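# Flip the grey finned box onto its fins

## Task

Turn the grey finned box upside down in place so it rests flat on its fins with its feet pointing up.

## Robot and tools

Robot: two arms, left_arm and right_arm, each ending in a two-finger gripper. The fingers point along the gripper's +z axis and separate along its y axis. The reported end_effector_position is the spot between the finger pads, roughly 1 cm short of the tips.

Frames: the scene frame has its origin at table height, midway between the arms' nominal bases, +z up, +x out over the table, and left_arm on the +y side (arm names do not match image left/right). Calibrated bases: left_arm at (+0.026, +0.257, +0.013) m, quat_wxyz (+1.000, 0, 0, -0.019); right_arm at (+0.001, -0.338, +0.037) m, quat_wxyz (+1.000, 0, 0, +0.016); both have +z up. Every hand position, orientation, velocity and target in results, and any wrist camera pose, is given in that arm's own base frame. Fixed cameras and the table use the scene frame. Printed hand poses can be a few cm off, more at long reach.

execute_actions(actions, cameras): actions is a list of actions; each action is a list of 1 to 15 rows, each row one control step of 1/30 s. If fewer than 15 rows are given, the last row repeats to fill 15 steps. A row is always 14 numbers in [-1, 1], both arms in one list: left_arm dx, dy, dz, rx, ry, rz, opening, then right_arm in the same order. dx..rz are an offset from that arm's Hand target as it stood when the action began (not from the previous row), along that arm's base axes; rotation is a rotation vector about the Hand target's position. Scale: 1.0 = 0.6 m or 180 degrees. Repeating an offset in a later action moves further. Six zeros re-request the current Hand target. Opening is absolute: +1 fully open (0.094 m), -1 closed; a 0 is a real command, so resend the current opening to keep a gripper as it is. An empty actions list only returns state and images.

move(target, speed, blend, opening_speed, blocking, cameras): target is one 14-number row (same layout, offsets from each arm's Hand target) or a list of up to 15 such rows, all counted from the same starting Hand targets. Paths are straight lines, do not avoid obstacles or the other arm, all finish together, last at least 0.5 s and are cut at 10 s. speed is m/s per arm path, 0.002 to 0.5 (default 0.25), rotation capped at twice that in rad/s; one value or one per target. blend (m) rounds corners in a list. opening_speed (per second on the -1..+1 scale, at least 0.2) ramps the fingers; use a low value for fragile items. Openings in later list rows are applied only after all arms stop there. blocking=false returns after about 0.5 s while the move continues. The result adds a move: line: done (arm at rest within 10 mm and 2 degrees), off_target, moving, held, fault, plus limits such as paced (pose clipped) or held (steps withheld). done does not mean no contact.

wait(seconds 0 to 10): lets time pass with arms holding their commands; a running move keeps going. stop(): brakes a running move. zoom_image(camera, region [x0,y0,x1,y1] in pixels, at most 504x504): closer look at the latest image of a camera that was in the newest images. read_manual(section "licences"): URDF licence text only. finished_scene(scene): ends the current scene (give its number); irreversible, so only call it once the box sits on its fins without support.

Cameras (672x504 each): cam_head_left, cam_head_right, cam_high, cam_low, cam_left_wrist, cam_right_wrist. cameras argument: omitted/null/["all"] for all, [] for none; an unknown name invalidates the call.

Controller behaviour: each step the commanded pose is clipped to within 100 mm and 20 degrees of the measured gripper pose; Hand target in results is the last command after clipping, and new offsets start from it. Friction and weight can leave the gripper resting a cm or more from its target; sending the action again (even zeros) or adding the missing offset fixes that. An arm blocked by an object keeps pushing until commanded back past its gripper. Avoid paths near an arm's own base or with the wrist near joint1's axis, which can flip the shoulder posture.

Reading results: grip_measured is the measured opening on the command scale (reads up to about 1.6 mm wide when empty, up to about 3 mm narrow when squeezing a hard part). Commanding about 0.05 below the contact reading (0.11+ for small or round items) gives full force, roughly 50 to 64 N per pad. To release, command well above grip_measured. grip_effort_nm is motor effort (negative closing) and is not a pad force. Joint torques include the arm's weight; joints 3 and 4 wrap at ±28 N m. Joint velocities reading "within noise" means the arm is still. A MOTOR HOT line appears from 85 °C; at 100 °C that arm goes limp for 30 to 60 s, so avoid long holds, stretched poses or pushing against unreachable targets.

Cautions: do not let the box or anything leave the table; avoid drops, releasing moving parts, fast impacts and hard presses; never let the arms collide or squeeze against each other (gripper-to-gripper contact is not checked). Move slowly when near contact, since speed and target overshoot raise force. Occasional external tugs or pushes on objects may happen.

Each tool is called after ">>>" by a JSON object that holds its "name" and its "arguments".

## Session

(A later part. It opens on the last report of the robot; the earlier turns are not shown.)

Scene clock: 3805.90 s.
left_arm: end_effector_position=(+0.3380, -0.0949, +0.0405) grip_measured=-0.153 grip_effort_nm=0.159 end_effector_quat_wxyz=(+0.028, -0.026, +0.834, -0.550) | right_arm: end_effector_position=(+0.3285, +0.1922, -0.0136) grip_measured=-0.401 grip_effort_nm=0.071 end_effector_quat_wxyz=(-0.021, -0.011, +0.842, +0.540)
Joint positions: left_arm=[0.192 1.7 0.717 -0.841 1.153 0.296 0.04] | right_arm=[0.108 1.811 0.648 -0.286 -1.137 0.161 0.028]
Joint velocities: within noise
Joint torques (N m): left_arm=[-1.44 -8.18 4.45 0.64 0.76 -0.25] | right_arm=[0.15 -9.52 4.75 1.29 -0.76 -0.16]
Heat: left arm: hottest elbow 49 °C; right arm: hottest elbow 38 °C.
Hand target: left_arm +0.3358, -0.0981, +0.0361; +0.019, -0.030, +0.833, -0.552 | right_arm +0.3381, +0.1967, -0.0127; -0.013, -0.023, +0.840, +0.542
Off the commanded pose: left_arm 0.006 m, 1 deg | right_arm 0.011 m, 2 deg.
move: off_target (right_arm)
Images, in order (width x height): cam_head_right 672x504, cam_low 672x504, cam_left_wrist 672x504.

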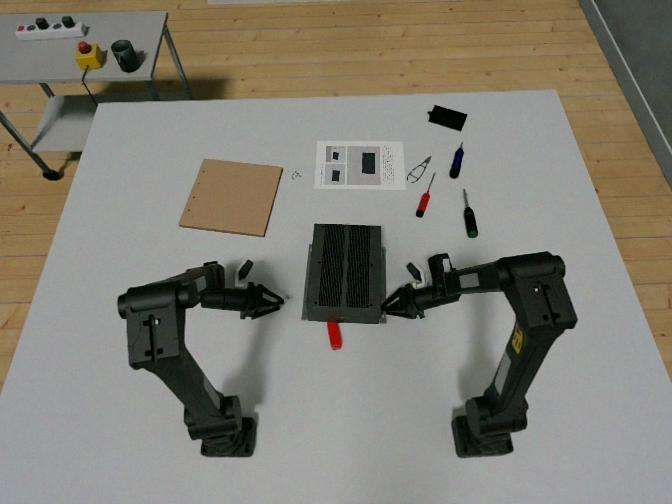

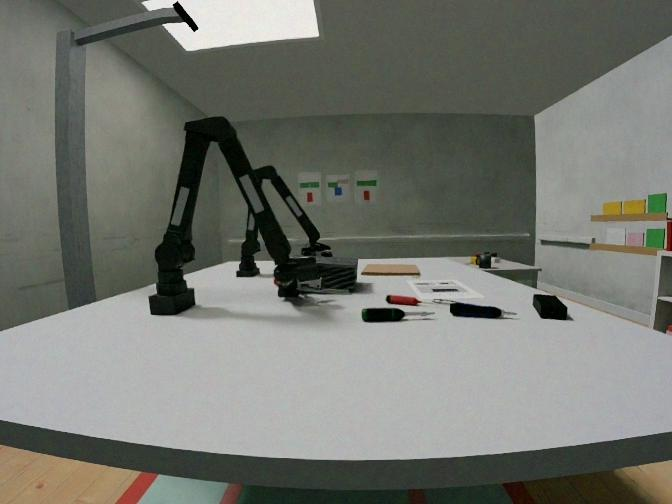

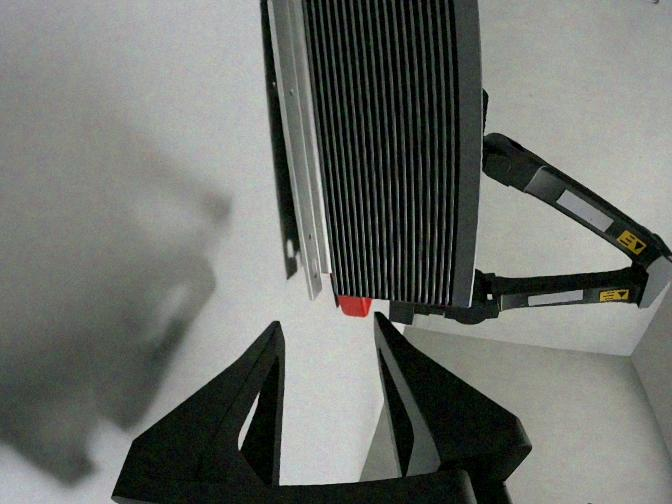

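>>> {"name": "move", "arguments": {"target": [0.0,-0.035,-0.036,0,0,0,-0.15,0,0,0,0,0,0,-0.4], "speed": 0.05, "cameras": ["cam_high","cam_left_wrist"]}}

>>> {"name": "zoom_image", "arguments": {"camera": "cam_left_wrist", "region": [240, 180, 420, 360]}}

Scene clock: 3827.43 s.
left_arm: end_effector_position=(+0.3392, -0.1153, +0.0209) grip_measured=-0.153 grip_effort_nm=0.159 end_effector_quat_wxyz=(+0.030, -0.024, +0.834, -0.550) | right_arm: end_effector_position=(+0.3285, +0.1922, -0.0136) grip_measured=-0.401 grip_effort_nm=0.061 end_effector_quat_wxyz=(-0.021, -0.011, +0.842, +0.540)
Joint positions: left_arm=[0.13 1.727 0.673 -0.623 1.164 0.141 0.04] | right_arm=[0.108 1.811 0.648 -0.286 -1.137 0.161 0.028]
Joint velocities: within noise
Joint torques (N m): left_arm=[-1.67 -7.88 4.16 0.91 0.79 -0.19] | right_arm=[-0.09 -9.64 4.85 1.31 -0.78 -0.18]
Heat: left arm: hottest elbow 47 °C; right arm: hottest elbow 38 °C.
Hand target: left_arm +0.3358, -0.1191, +0.0146; +0.019, -0.030, +0.833, -0.552 | right_arm +0.3381, +0.1967, -0.0127; -0.013, -0.023, +0.840, +0.542
Off the commanded pose: left_arm 0.008 m, 1 deg | right_arm 0.011 m, 2 deg.
move: off_target (right_arm)
Images, in order (width x height): cam_high 672x504, cam_left_wrist 672x504.

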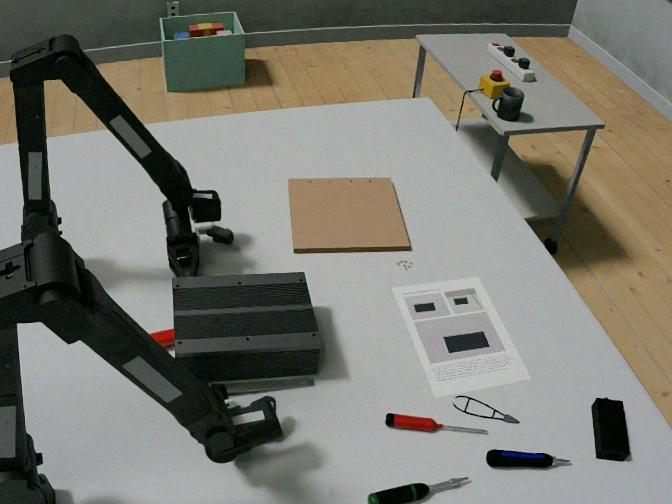

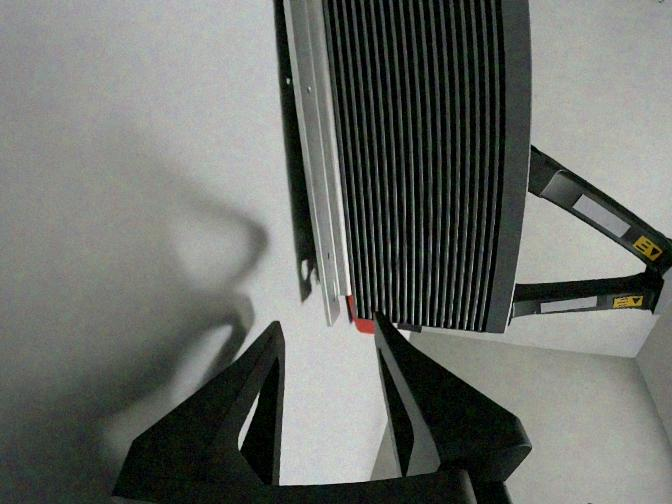

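Scaled by 2.800 from the camera's 672x504 image, which has a finer 960x720 frame.

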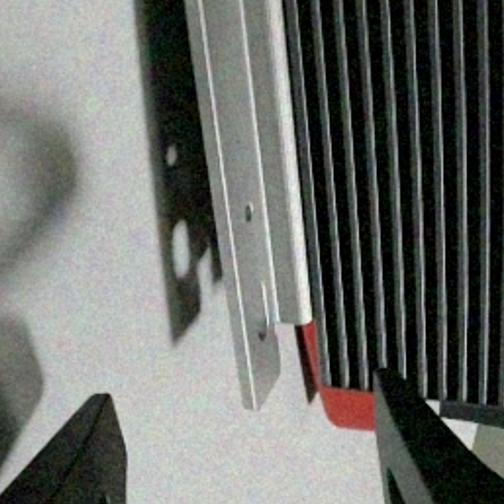

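>>> {"name": "move", "arguments": {"target": [[0.0133,0.0,-0.008,0,0,0,-0.3,0,0,0,0,0,0,-0.4],[0.0133,-0.047,-0.010,0,0,0,-0.3,0,0,0,0,0,0,-0.4]], "blend": 0.005, "speed": 0.04, "cameras": ["cam_head_right","cam_left_wrist"]}}

>>> {"name": "zoom_image", "arguments": {"camera": "cam_left_wrist", "region": [240, 230, 420, 410]}}

Scene clock: 3857.77 s.
left_arm: end_effector_position=(+0.3453, -0.1441, +0.0087) grip_measured=-0.297 grip_effort_nm=-0.125 end_effector_quat_wxyz=(+0.022, -0.031, +0.833, -0.552) | right_arm: end_effector_position=(+0.3285, +0.1922, -0.0136) grip_measured=-0.401 grip_effort_nm=0.066 end_effector_quat_wxyz=(-0.021, -0.011, +0.842, +0.540)
Joint positions: left_arm=[0.042 1.751 0.645 -0.387 1.169 -0.083 0.033] | right_arm=[0.108 1.811 0.648 -0.286 -1.137 0.161 0.028]
Joint velocities: within noise
Joint torques (N m): left_arm=[-1.55 -9.58 4.01 1.22 0.69 -0.26] | right_arm=[0.09 -9.29 4.92 1.21 -0.78 -0.18]
Heat: left arm: hottest elbow 46 °C; right arm: hottest elbow 38 °C.
Hand target: left_arm +0.3438, -0.1473, +0.0086; +0.019, -0.030, +0.833, -0.552 | right_arm +0.3381, +0.1967, -0.0127; -0.013, -0.023, +0.840, +0.542
Off the commanded pose: left_arm 0.004 m, 0 deg | right_arm 0.011 m, 2 deg.
move: off_target (right_arm); blend cut to 0 m at target 1
Images, in order (width x height): cam_head_right 672x504, cam_left_wrist 672x504.

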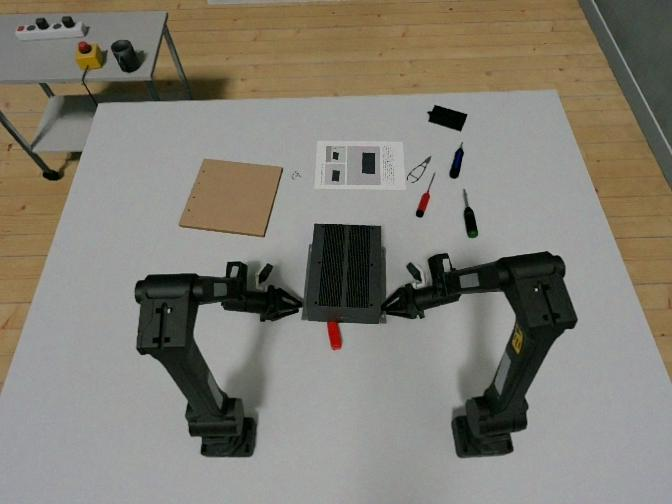

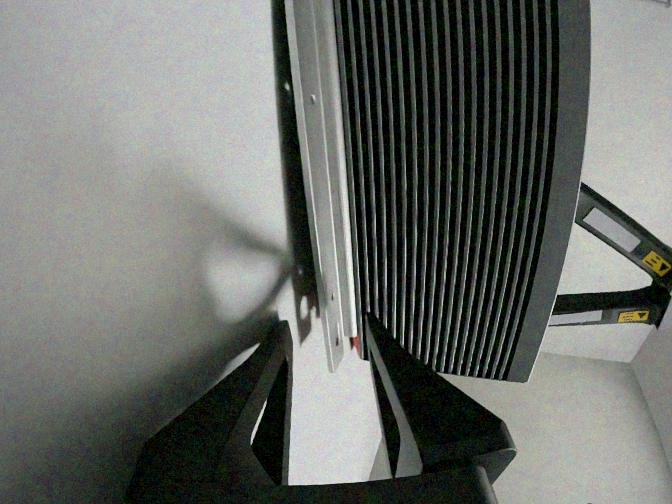

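Scaled by 2.800 from the camera's 672x504 image, which has a finer 960x720 frame.

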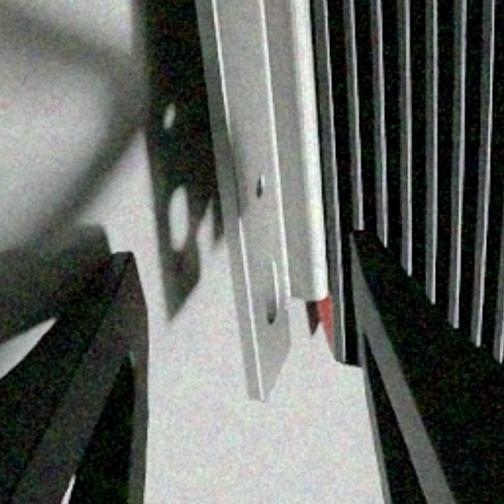

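>>> {"name": "move", "arguments": {"target": [0.0,0.0,0.0167,0,0,0,-0.3,0,0,0,0,0,0,-0.4], "speed": 0.04, "cameras": ["cam_left_wrist"]}}

>>> {"name": "zoom_image", "arguments": {"camera": "cam_left_wrist", "region": [240, 230, 420, 410]}}

Scene clock: 3875.80 s.
left_arm: end_effector_position=(+0.3461, -0.1441, +0.0153) grip_measured=-0.297 grip_effort_nm=-0.125 end_effector_quat_wxyz=(+0.025, -0.029, +0.833, -0.552) | right_arm: end_effector_position=(+0.3285, +0.1922, -0.0136) grip_measured=-0.401 grip_effort_nm=0.071 end_effector_quat_wxyz=(-0.021, -0.011, +0.842, +0.540)
Joint positions: left_arm=[0.042 1.729 0.645 -0.398 1.169 -0.085 0.033] | right_arm=[0.108 1.811 0.648 -0.286 -1.137 0.161 0.028]
Joint velocities: within noise
Joint torques (N m): left_arm=[-1.67 -10.34 4.33 0.57 0.68 -0.25] | right_arm=[-0.15 -9.11 4.81 1.21 -0.82 -0.2]
Heat: left arm: hottest elbow 46 °C; right arm: hottest elbow 38 °C.
Hand target: left_arm +0.3437, -0.1473, +0.0186; +0.019, -0.030, +0.833, -0.552 | right_arm +0.3381, +0.1967, -0.0127; -0.013, -0.023, +0.840, +0.542
Off the commanded pose: left_arm 0.005 m, 1 deg | right_arm 0.011 m, 2 deg.
move: off_target (right_arm)
Images, in order (width x height): cam_left_wrist 672x504.

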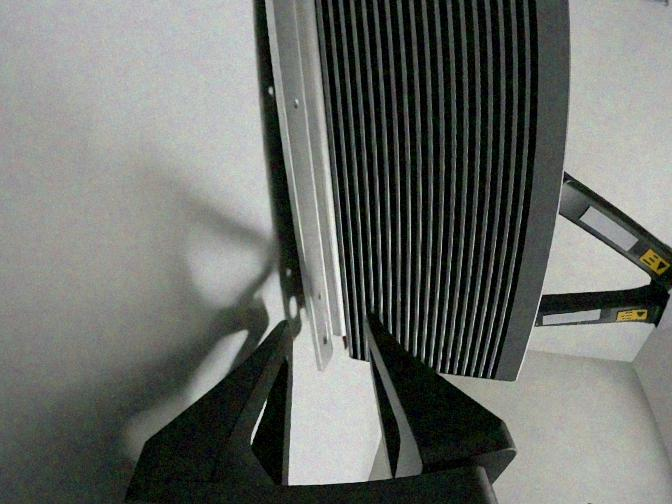

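Scaled by 2.800 from the camera's 672x504 image, which has a finer 960x720 frame.

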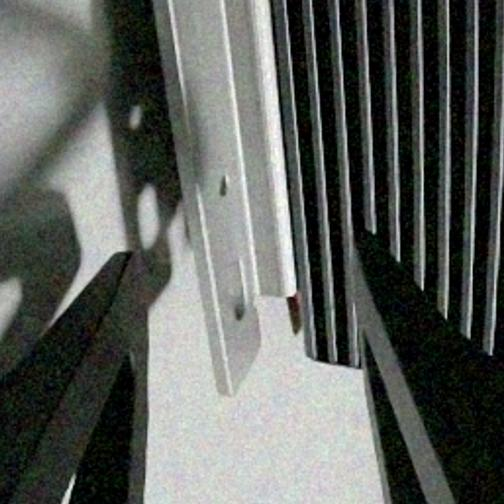

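>>> {"name": "move", "arguments": {"target": [0.0,0.0,0.015,0,0,0,-1,0,0,0,0,0,0,-0.4], "opening_speed": 0.25, "speed": 0.01, "cameras": ["cam_left_wrist","cam_head_right","cam_right_wrist"]}}

>>> {"name": "zoom_image", "arguments": {"camera": "cam_left_wrist", "region": [240, 230, 420, 410]}}

Scene clock: 3888.00 s.
left_arm: end_effector_position=(+0.3447, -0.1441, +0.0234) grip_measured=-0.988 grip_effort_nm=-0.471 end_effector_quat_wxyz=(+0.023, -0.030, +0.833, -0.552) | right_arm: end_effector_position=(+0.3285, +0.1922, -0.0136) grip_measured=-0.401 grip_effort_nm=0.061 end_effector_quat_wxyz=(-0.021, -0.011, +0.842, +0.540)
Joint positions: left_arm=[0.042 1.703 0.645 -0.429 1.169 -0.086 0.001] | right_arm=[0.108 1.811 0.648 -0.286 -1.137 0.161 0.028]
Joint velocities: within noise
Joint torques (N m): left_arm=[-1.55 -10.23 4.74 0.46 0.7 -0.23] | right_arm=[-0.09 -9.11 4.89 1.26 -0.8 -0.18]
Heat: left arm: hottest elbow 45 °C; right arm: hottest elbow 37 °C.
Hand target: left_arm +0.3437, -0.1473, +0.0275; +0.019, -0.030, +0.833, -0.552 | right_arm +0.3381, +0.1967, -0.0127; -0.013, -0.023, +0.840, +0.542
Off the commanded pose: left_arm 0.005 m, 0 deg | right_arm 0.011 m, 2 deg.
move: off_target (right_arm)
Images, in order (width x height): cam_head_right 672x504, cam_left_wrist 672x504, cam_right_wrist 672x504.

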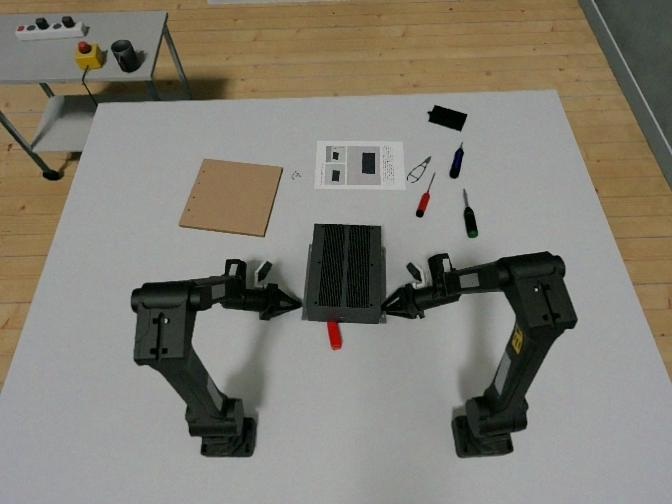

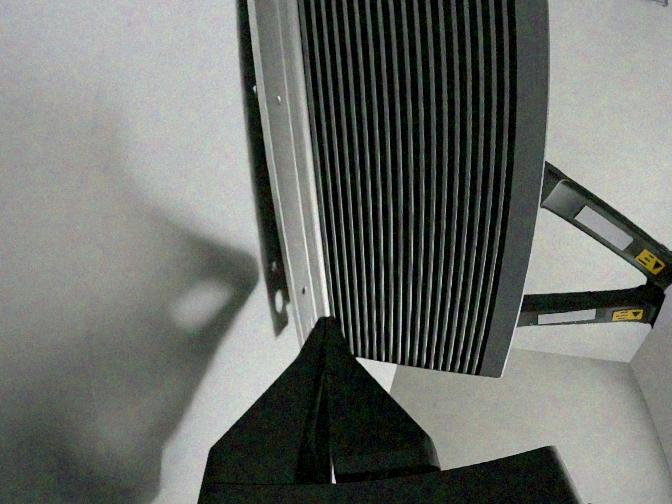

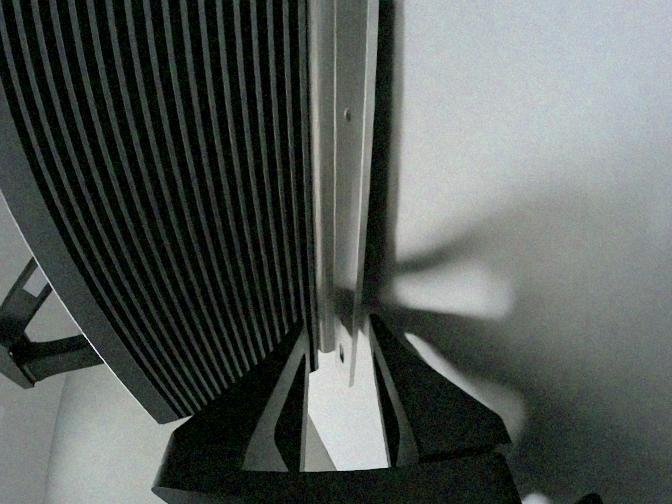

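Scaled by 2.800 from the camera's 672x504 image, which has a finer 960x720 frame.

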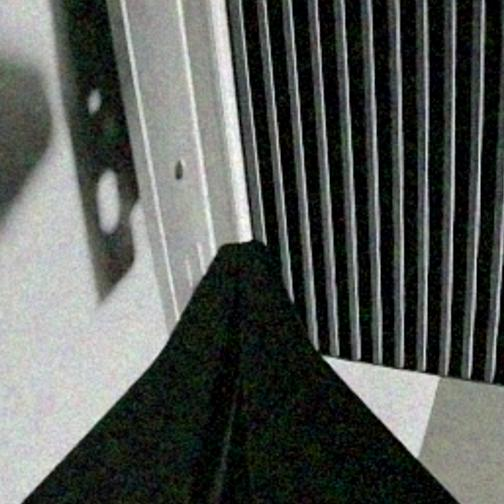

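>>> {"name": "move", "arguments": {"target": [[0.008,0.06,0.0,0,0,0,-1,0,0,0,0,0,0,-0.4],[0.008,0.06,-0.0275,0,0,0,-0.4,0,0,0,0,0,0,-0.4]], "speed": 0.05, "opening_speed": 1.0, "cameras": ["cam_left_wrist"]}}

>>> {"name": "zoom_image", "arguments": {"camera": "cam_left_wrist", "region": [240, 200, 420, 380]}}

Scene clock: 3932.97 s.
left_arm: end_effector_position=(+0.3371, -0.1156, +0.0138) grip_measured=-0.404 grip_effort_nm=0.164 end_effector_quat_wxyz=(+0.010, -0.035, +0.832, -0.553) | right_arm: end_effector_position=(+0.3285, +0.1922, -0.0136) grip_measured=-0.401 grip_effort_nm=0.061 end_effector_quat_wxyz=(-0.021, -0.011, +0.842, +0.540)
Joint positions: left_arm=[0.131 1.763 0.689 -0.664 1.167 0.158 0.028] | right_arm=[0.108 1.811 0.648 -0.286 -1.137 0.161 0.028]
Joint velocities: within noise
Joint torques (N m): left_arm=[-0.09 -8 6.26 0.59 0.59 0.03] | right_arm=[0.03 -9.41 4.72 1.05 -0.79 -0.17]
Heat: left arm: hottest elbow 45 °C; right arm: hottest elbow 37 °C.
Hand target: left_arm +0.3485, -0.1113, +0.0111; +0.019, -0.030, +0.833, -0.552 | right_arm +0.3381, +0.1967, -0.0127; -0.013, -0.023, +0.840, +0.542
Off the commanded pose: left_arm 0.012 m, 1 deg | right_arm 0.011 m, 2 deg.
move: off_target (left_arm, right_arm); target 2's new opening was sent with left_arm's hand 0.012 m and 1 deg from that target
Images, in order (width x height): cam_left_wrist 672x504.

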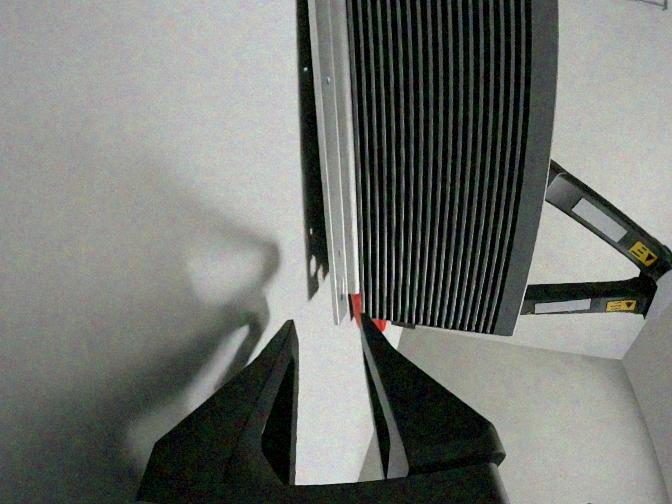

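Scaled by 2.800 from the camera's 672x504 image, which has a finer 960x720 frame.

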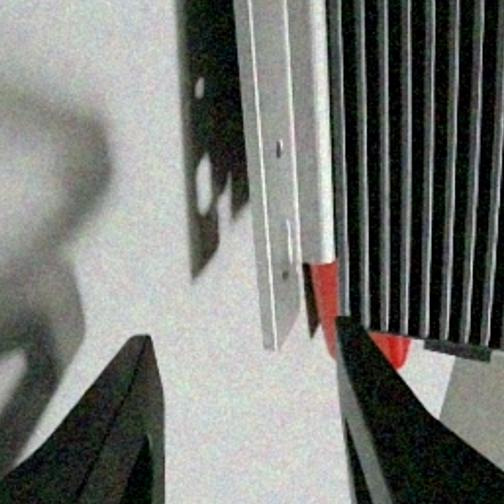

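>>> {"name": "move", "arguments": {"target": [0.005,-0.076,0.0015,0,0,0,-0.4,0,0,0,0,0,0,-0.4], "speed": 0.04, "cameras": ["cam_left_wrist"]}}

>>> {"name": "zoom_image", "arguments": {"camera": "cam_left_wrist", "region": [240, 230, 420, 410]}}

Scene clock: 3946.80 s.
left_arm: end_effector_position=(+0.3515, -0.1539, +0.0084) grip_measured=-0.403 grip_effort_nm=0.159 end_effector_quat_wxyz=(+0.016, -0.034, +0.833, -0.553) | right_arm: end_effector_position=(+0.3285, +0.1922, -0.0136) grip_measured=-0.401 grip_effort_nm=0.066 end_effector_quat_wxyz=(-0.021, -0.011, +0.842, +0.540)
Joint positions: left_arm=[0.013 1.758 0.653 -0.333 1.168 -0.156 0.028] | right_arm=[0.108 1.811 0.648 -0.286 -1.137 0.161 0.028]
Joint velocities: within noise
Joint torques (N m): left_arm=[-1.61 -10.75 4.08 1.33 0.57 -0.23] | right_arm=[0.03 -9.23 5.07 1.24 -0.8 -0.19]
Heat: left arm: hottest elbow 45 °C; right arm: hottest elbow 37 °C.
Hand target: left_arm +0.3515, -0.1569, +0.0120; +0.019, -0.030, +0.833, -0.552 | right_arm +0.3381, +0.1967, -0.0127; -0.013, -0.023, +0.840, +0.542
Off the commanded pose: left_arm 0.005 m, 1 deg | right_arm 0.011 m, 2 deg.
move: off_target (right_arm)
Images, in order (width x height): cam_left_wrist 672x504.

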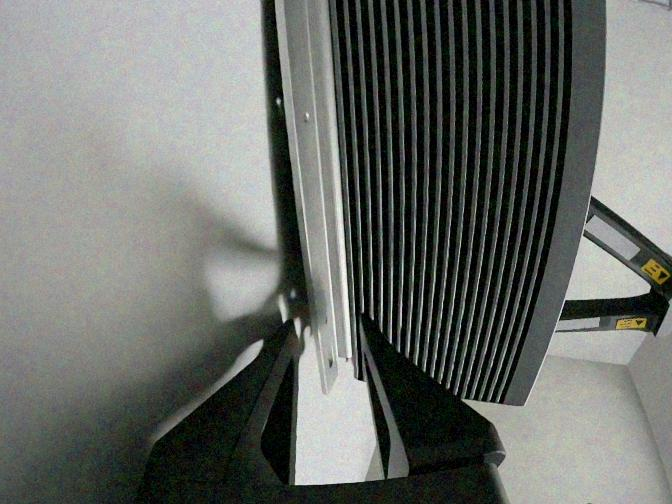

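Scaled by 2.800 from the camera's 672x504 image, which has a finer 960x720 frame.

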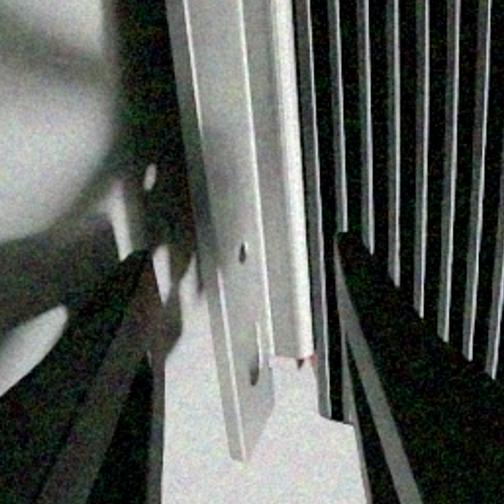

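>>> {"name": "move", "arguments": {"target": [0.0,0.0,0.018,0,0,0,-1,0,0,0,0,0,0,-0.4], "opening_speed": 0.25, "speed": 0.01, "cameras": ["cam_left_wrist","cam_right_wrist"]}}

>>> {"name": "zoom_image", "arguments": {"camera": "cam_left_wrist", "region": [240, 230, 420, 410]}}

Scene clock: 3960.80 s.
left_arm: end_effector_position=(+0.3536, -0.1536, +0.0189) grip_measured=-0.988 grip_effort_nm=-0.471 end_effector_quat_wxyz=(+0.024, -0.030, +0.833, -0.551) | right_arm: end_effector_position=(+0.3285, +0.1922, -0.0136) grip_measured=-0.401 grip_effort_nm=0.061 end_effector_quat_wxyz=(-0.021, -0.011, +0.842, +0.540)
Joint positions: left_arm=[0.013 1.724 0.653 -0.347 1.164 -0.158 0.001] | right_arm=[0.108 1.811 0.648 -0.286 -1.137 0.161 0.028]
Joint velocities: within noise
Joint torques (N m): left_arm=[-1.55 -10.58 4.53 0.55 0.69 -0.24] | right_arm=[0.15 -9.29 4.78 1.07 -0.8 -0.14]
Heat: left arm: hottest elbow 44 °C; right arm: hottest elbow 37 °C.
Hand target: left_arm +0.3515, -0.1569, +0.0227; +0.019, -0.030, +0.833, -0.552 | right_arm +0.3381, +0.1967, -0.0127; -0.013, -0.023, +0.840, +0.542
Off the commanded pose: left_arm 0.005 m, 1 deg | right_arm 0.011 m, 2 deg.
move: off_target (right_arm)
Images, in order (width x height): cam_left_wrist 672x504, cam_right_wrist 672x504.

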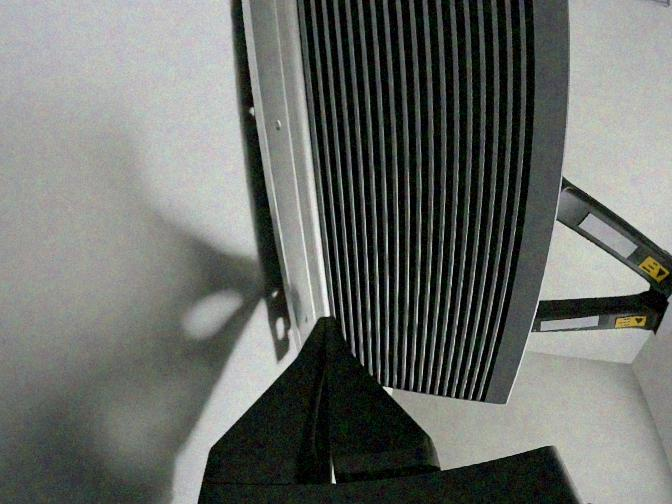

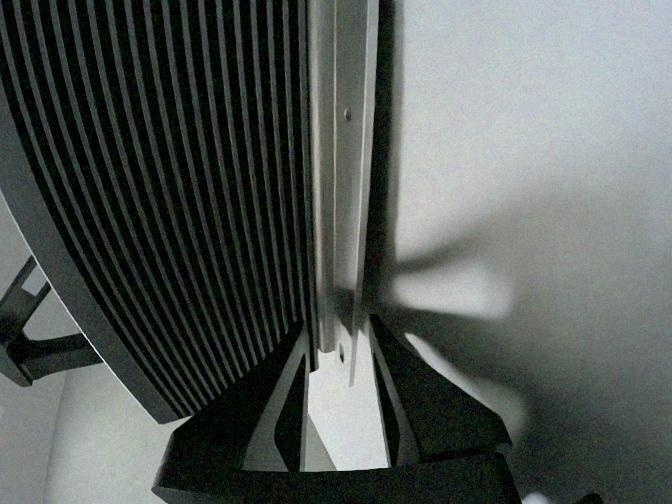

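Scaled by 2.800 from the camera's 672x504 image, which has a finer 960x720 frame.

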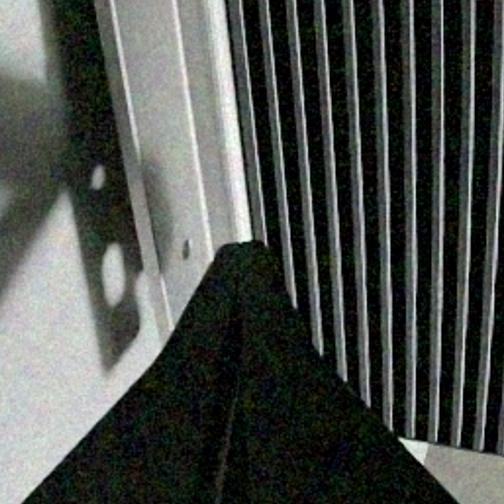

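>>> {"name": "move", "arguments": {"target": [[0.0,0.06,0.0,0,0,0,-1,0,0,0,0,0,0,-0.4],[0.0,0.06,-0.024,0,0,0,-0.4,0,0,0,0,0,0,-0.4]], "speed": 0.06, "opening_speed": 1.5, "cameras": ["cam_left_wrist","cam_head_right","cam_head_left","cam_low"]}}

>>> {"name": "zoom_image", "arguments": {"camera": "cam_head_left", "region": [240, 240, 400, 360]}}

>>> {"name": "zoom_image", "arguments": {"camera": "cam_left_wrist", "region": [240, 180, 420, 360]}}

Scene clock: 4053.67 s.
left_arm: end_effector_position=(+0.3421, -0.1243, +0.0100) grip_measured=-0.404 grip_effort_nm=0.164 end_effector_quat_wxyz=(+0.015, -0.031, +0.834, -0.551) | right_arm: end_effector_position=(+0.3285, +0.1922, -0.0136) grip_measured=-0.401 grip_effort_nm=0.066 end_effector_quat_wxyz=(-0.021, -0.011, +0.842, +0.540)
Joint positions: left_arm=[0.102 1.765 0.68 -0.571 1.167 0.083 0.028] | right_arm=[0.108 1.811 0.648 -0.286 -1.137 0.161 0.028]
Joint velocities: within noise
Joint torques (N m): left_arm=[-0.09 -8.18 6.26 0.17 0.75 0.02] | right_arm=[0.26 -8.88 4.9 1.06 -0.82 -0.17]
Heat: left arm: hottest elbow 43 °C; right arm: hottest elbow 37 °C.
Hand target: left_arm +0.3516, -0.1209, +0.0083; +0.019, -0.030, +0.833, -0.552 | right_arm +0.3381, +0.1967, -0.0127; -0.013, -0.023, +0.840, +0.542
Off the commanded pose: left_arm 0.010 m, 0 deg | right_arm 0.011 m, 2 deg.
move: off_target (right_arm)
Images, in order (width x height): cam_head_left 672x504, cam_head_right 672x504, cam_low 672x504, cam_left_wrist 672x504.

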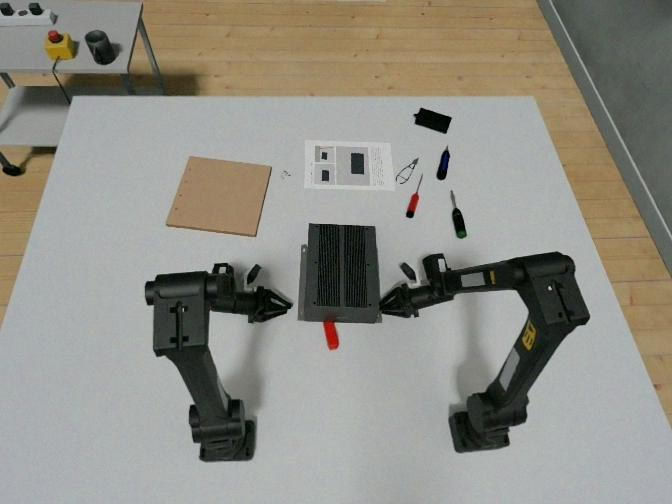

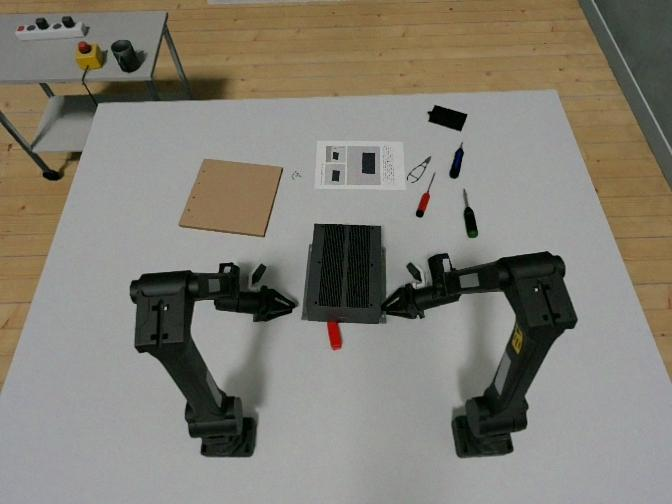

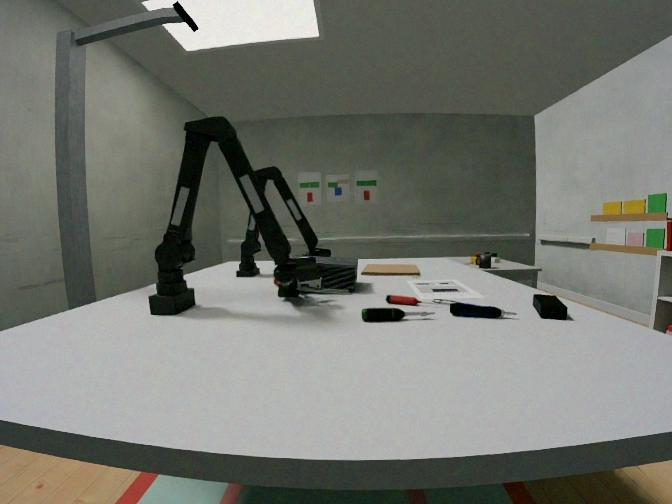

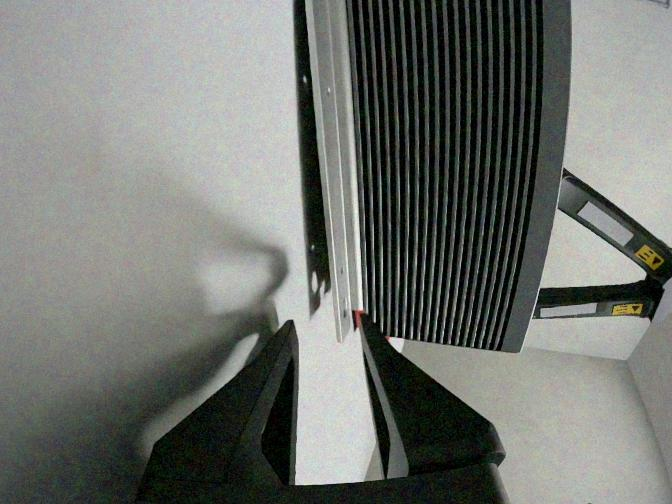

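Scaled by 3.150.

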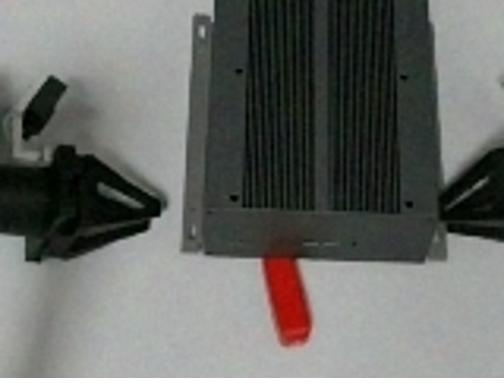

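Scaled by 2.800 from the camera's 672x504 image, which has a finer 960x720 frame.

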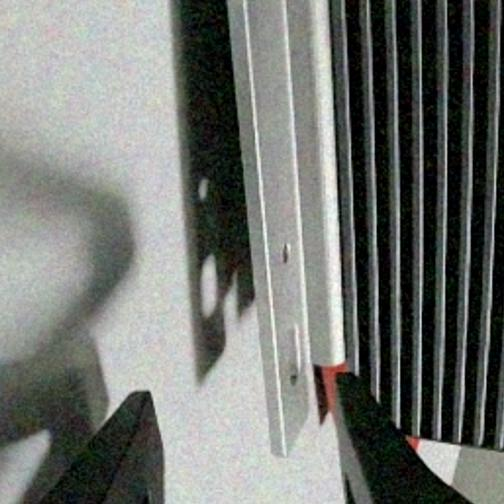

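>>> {"name": "move", "arguments": {"target": [0.0,-0.076,0.007,0,0,0,-0.4,0,0,0,0,0,0,-0.4], "speed": 0.04, "cameras": ["cam_left_wrist","cam_head_left"]}}

>>> {"name": "zoom_image", "arguments": {"camera": "cam_left_wrist", "region": [240, 230, 420, 410]}}

>>> {"name": "zoom_image", "arguments": {"camera": "cam_head_left", "region": [240, 240, 400, 360]}}

Scene clock: 4077.30 s.
left_arm: end_effector_position=(+0.3515, -0.1634, +0.0088) grip_measured=-0.403 grip_effort_nm=0.164 end_effector_quat_wxyz=(+0.016, -0.034, +0.833, -0.552) | right_arm: end_effector_position=(+0.3285, +0.1922, -0.0136) grip_measured=-0.401 grip_effort_nm=0.056 end_effector_quat_wxyz=(-0.021, -0.011, +0.842, +0.540)
Joint positions: left_arm=[-0.015 1.752 0.64 -0.263 1.162 -0.226 0.028] | right_arm=[0.108 1.811 0.648 -0.286 -1.137 0.161 0.028]
Joint velocities: within noise
Joint torques (N m): left_arm=[-1.61 -10.7 4.1 1.42 0.57 -0.23] | right_arm=[0.21 -9.41 4.88 1.25 -0.77 -0.17]
Heat: left arm: hottest elbow 44 °C; right arm: hottest elbow 37 °C.
Hand target: left_arm +0.3515, -0.1666, +0.0125; +0.019, -0.030, +0.833, -0.552 | right_arm +0.3381, +0.1967, -0.0127; -0.013, -0.023, +0.840, +0.542
Off the commanded pose: left_arm 0.005 m, 1 deg | right_arm 0.011 m, 2 deg.
move: off_target (right_arm)
Images, in order (width x height): cam_head_left 672x504, cam_left_wrist 672x504.

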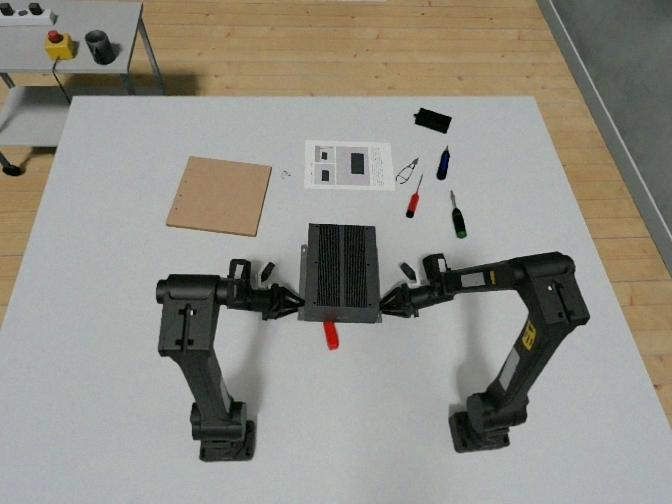

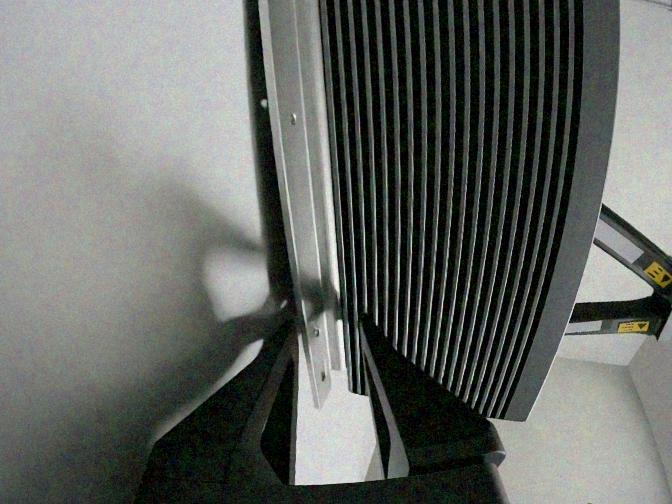

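Scaled by 2.800 from the camera's 672x504 image, which has a finer 960x720 frame.

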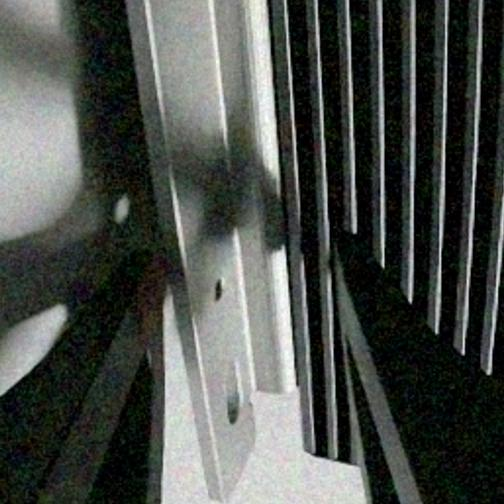

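Scaled by 3.150.

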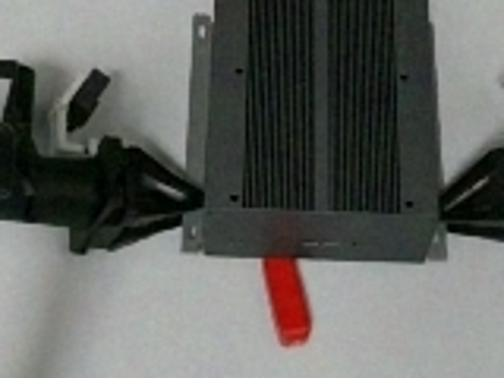

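>>> {"name": "move", "arguments": {"target": [0.0,0.0,0.018,0,0,0,-1,0,0,0,0,0,0,-0.4], "opening_speed": 0.25, "speed": 0.01, "cameras": ["cam_left_wrist","cam_right_wrist"]}}

>>> {"name": "zoom_image", "arguments": {"camera": "cam_left_wrist", "region": [240, 230, 420, 410]}}

Scene clock: 4086.07 s.
left_arm: end_effector_position=(+0.3507, -0.1611, +0.0055) grip_measured=-0.932 grip_effort_nm=-0.965 end_effector_quat_wxyz=(+0.017, -0.038, +0.842, -0.537) | right_arm: end_effector_position=(+0.3285, +0.1922, -0.0136) grip_measured=-0.401 grip_effort_nm=0.066 end_effector_quat_wxyz=(-0.021, -0.011, +0.842, +0.540)
Joint positions: left_arm=[-0.016 1.742 0.637 -0.272 1.126 -0.227 0.003] | right_arm=[0.108 1.811 0.648 -0.286 -1.137 0.161 0.028]
Joint velocities: within noise
Joint torques (N m): left_arm=[-1.55 -12.45 4.68 0.44 2 -0.24] | right_arm=[0.44 -9.58 4.82 1.18 -0.78 -0.2]
Heat: left arm: hottest elbow 44 °C; right arm: hottest elbow 37 °C.
Hand target: left_arm +0.3515, -0.1666, +0.0234; +0.019, -0.030, +0.833, -0.552 | right_arm +0.3381, +0.1967, -0.0127; -0.013, -0.023, +0.840, +0.542
Off the commanded pose: left_arm 0.019 m, 2 deg | right_arm 0.011 m, 2 deg.
move: off_target (left_arm, right_arm)
Images, in order (width x height): cam_left_wrist 672x504, cam_right_wrist 672x504.

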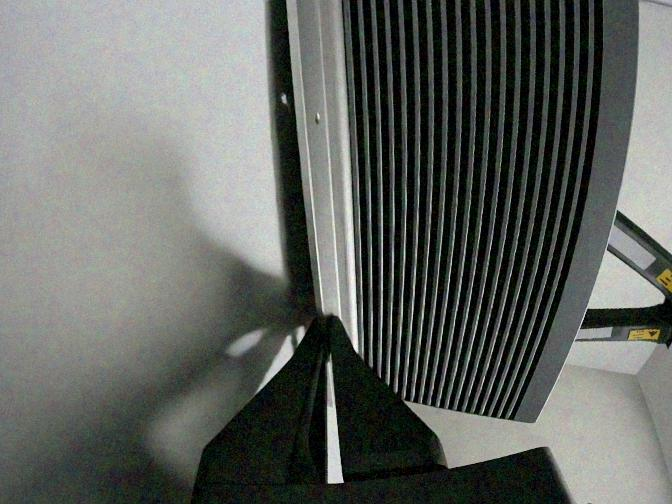

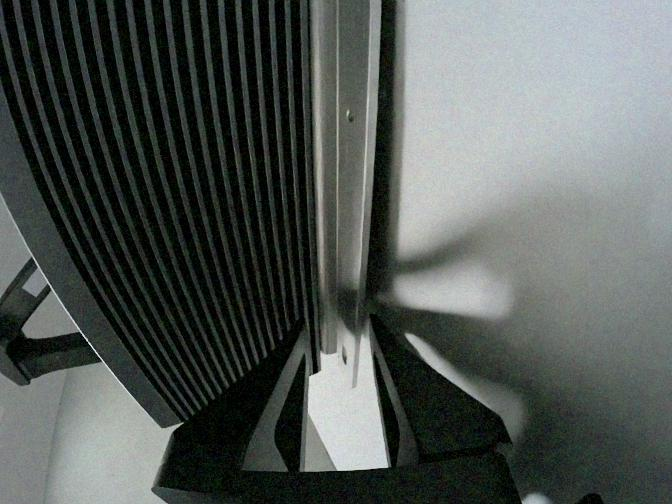

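Scaled by 2.800 from the camera's 672x504 image, which has a finer 960x720 frame.

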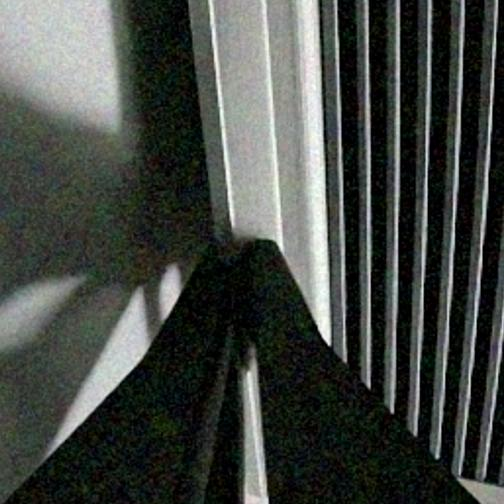

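>>> {"name": "move", "arguments": {"target": [0.0,0.0,0.0,0,0,0,-1,0,0,0.008,0,0,0,-1], "opening_speed": 0.25, "speed": 0.01, "cameras": ["cam_left_wrist","cam_right_wrist","cam_head_left"]}}

>>> {"name": "zoom_image", "arguments": {"camera": "cam_right_wrist", "region": [240, 230, 420, 410]}}

Scene clock: 4110.43 s.
left_arm: end_effector_position=(+0.3504, -0.1612, +0.0050) grip_measured=-0.936 grip_effort_nm=-1.009 end_effector_quat_wxyz=(+0.017, -0.037, +0.843, -0.536) | right_arm: end_effector_position=(+0.3282, +0.1909, -0.0176) grip_measured=-0.920 grip_effort_nm=-1.009 end_effector_quat_wxyz=(-0.023, -0.007, +0.846, +0.532)
Joint positions: left_arm=[-0.016 1.742 0.636 -0.272 1.124 -0.227 0.003] | right_arm=[0.108 1.815 0.648 -0.286 -1.12 0.165 0.004]
Joint velocities: within noise
Joint torques (N m): left_arm=[-1.49 -12.57 4.66 0.43 2.1 -0.24] | right_arm=[-0.5 -11.52 4.97 0.68 -1.5 -0.18]
Heat: left arm: hottest elbow 43 °C; right arm: hottest elbow 37 °C.
Hand target: left_arm +0.3516, -0.1665, +0.0235; +0.019, -0.030, +0.833, -0.552 | right_arm +0.3381, +0.1967, -0.0079; -0.012, -0.023, +0.840, +0.542
Off the commanded pose: left_arm 0.019 m, 2 deg | right_arm 0.015 m, 2 deg.
move: off_target (left_arm, right_arm)
Images, in order (width x height): cam_head_left 672x504, cam_left_wrist 672x504, cam_right_wrist 672x504.

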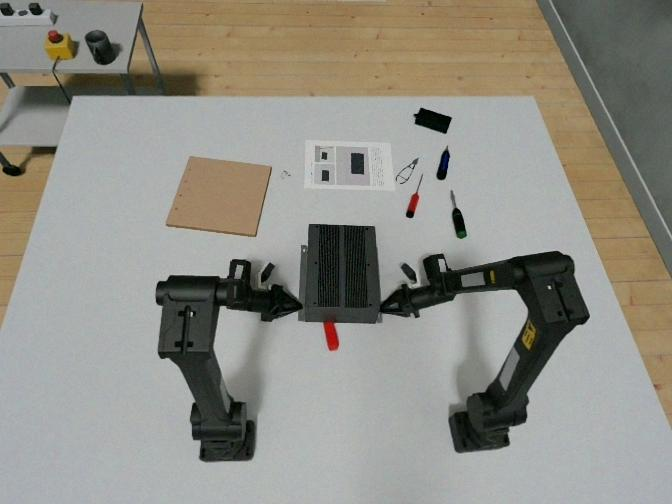

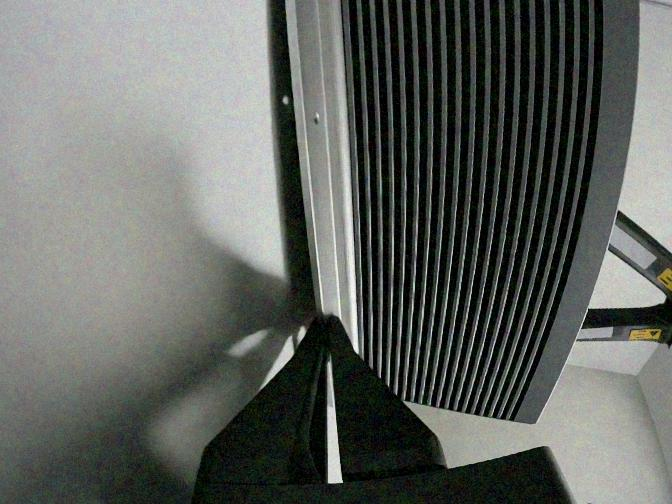

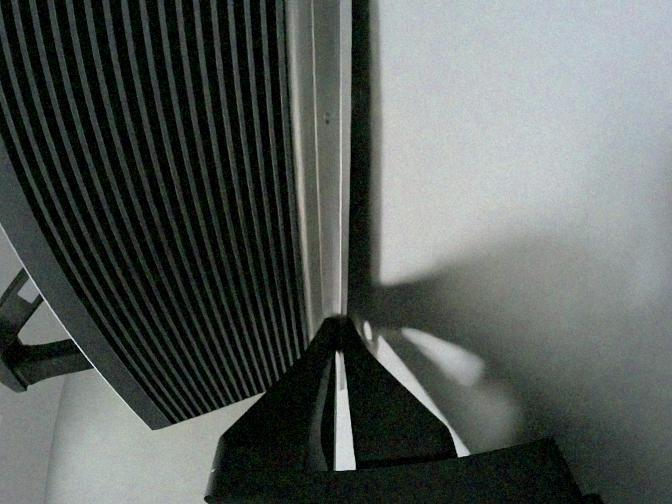

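Scaled by 2.800 from the camera's 672x504 image, which has a finer 960x720 frame.

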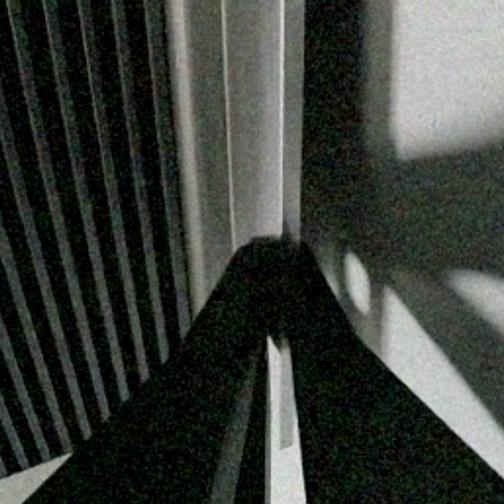

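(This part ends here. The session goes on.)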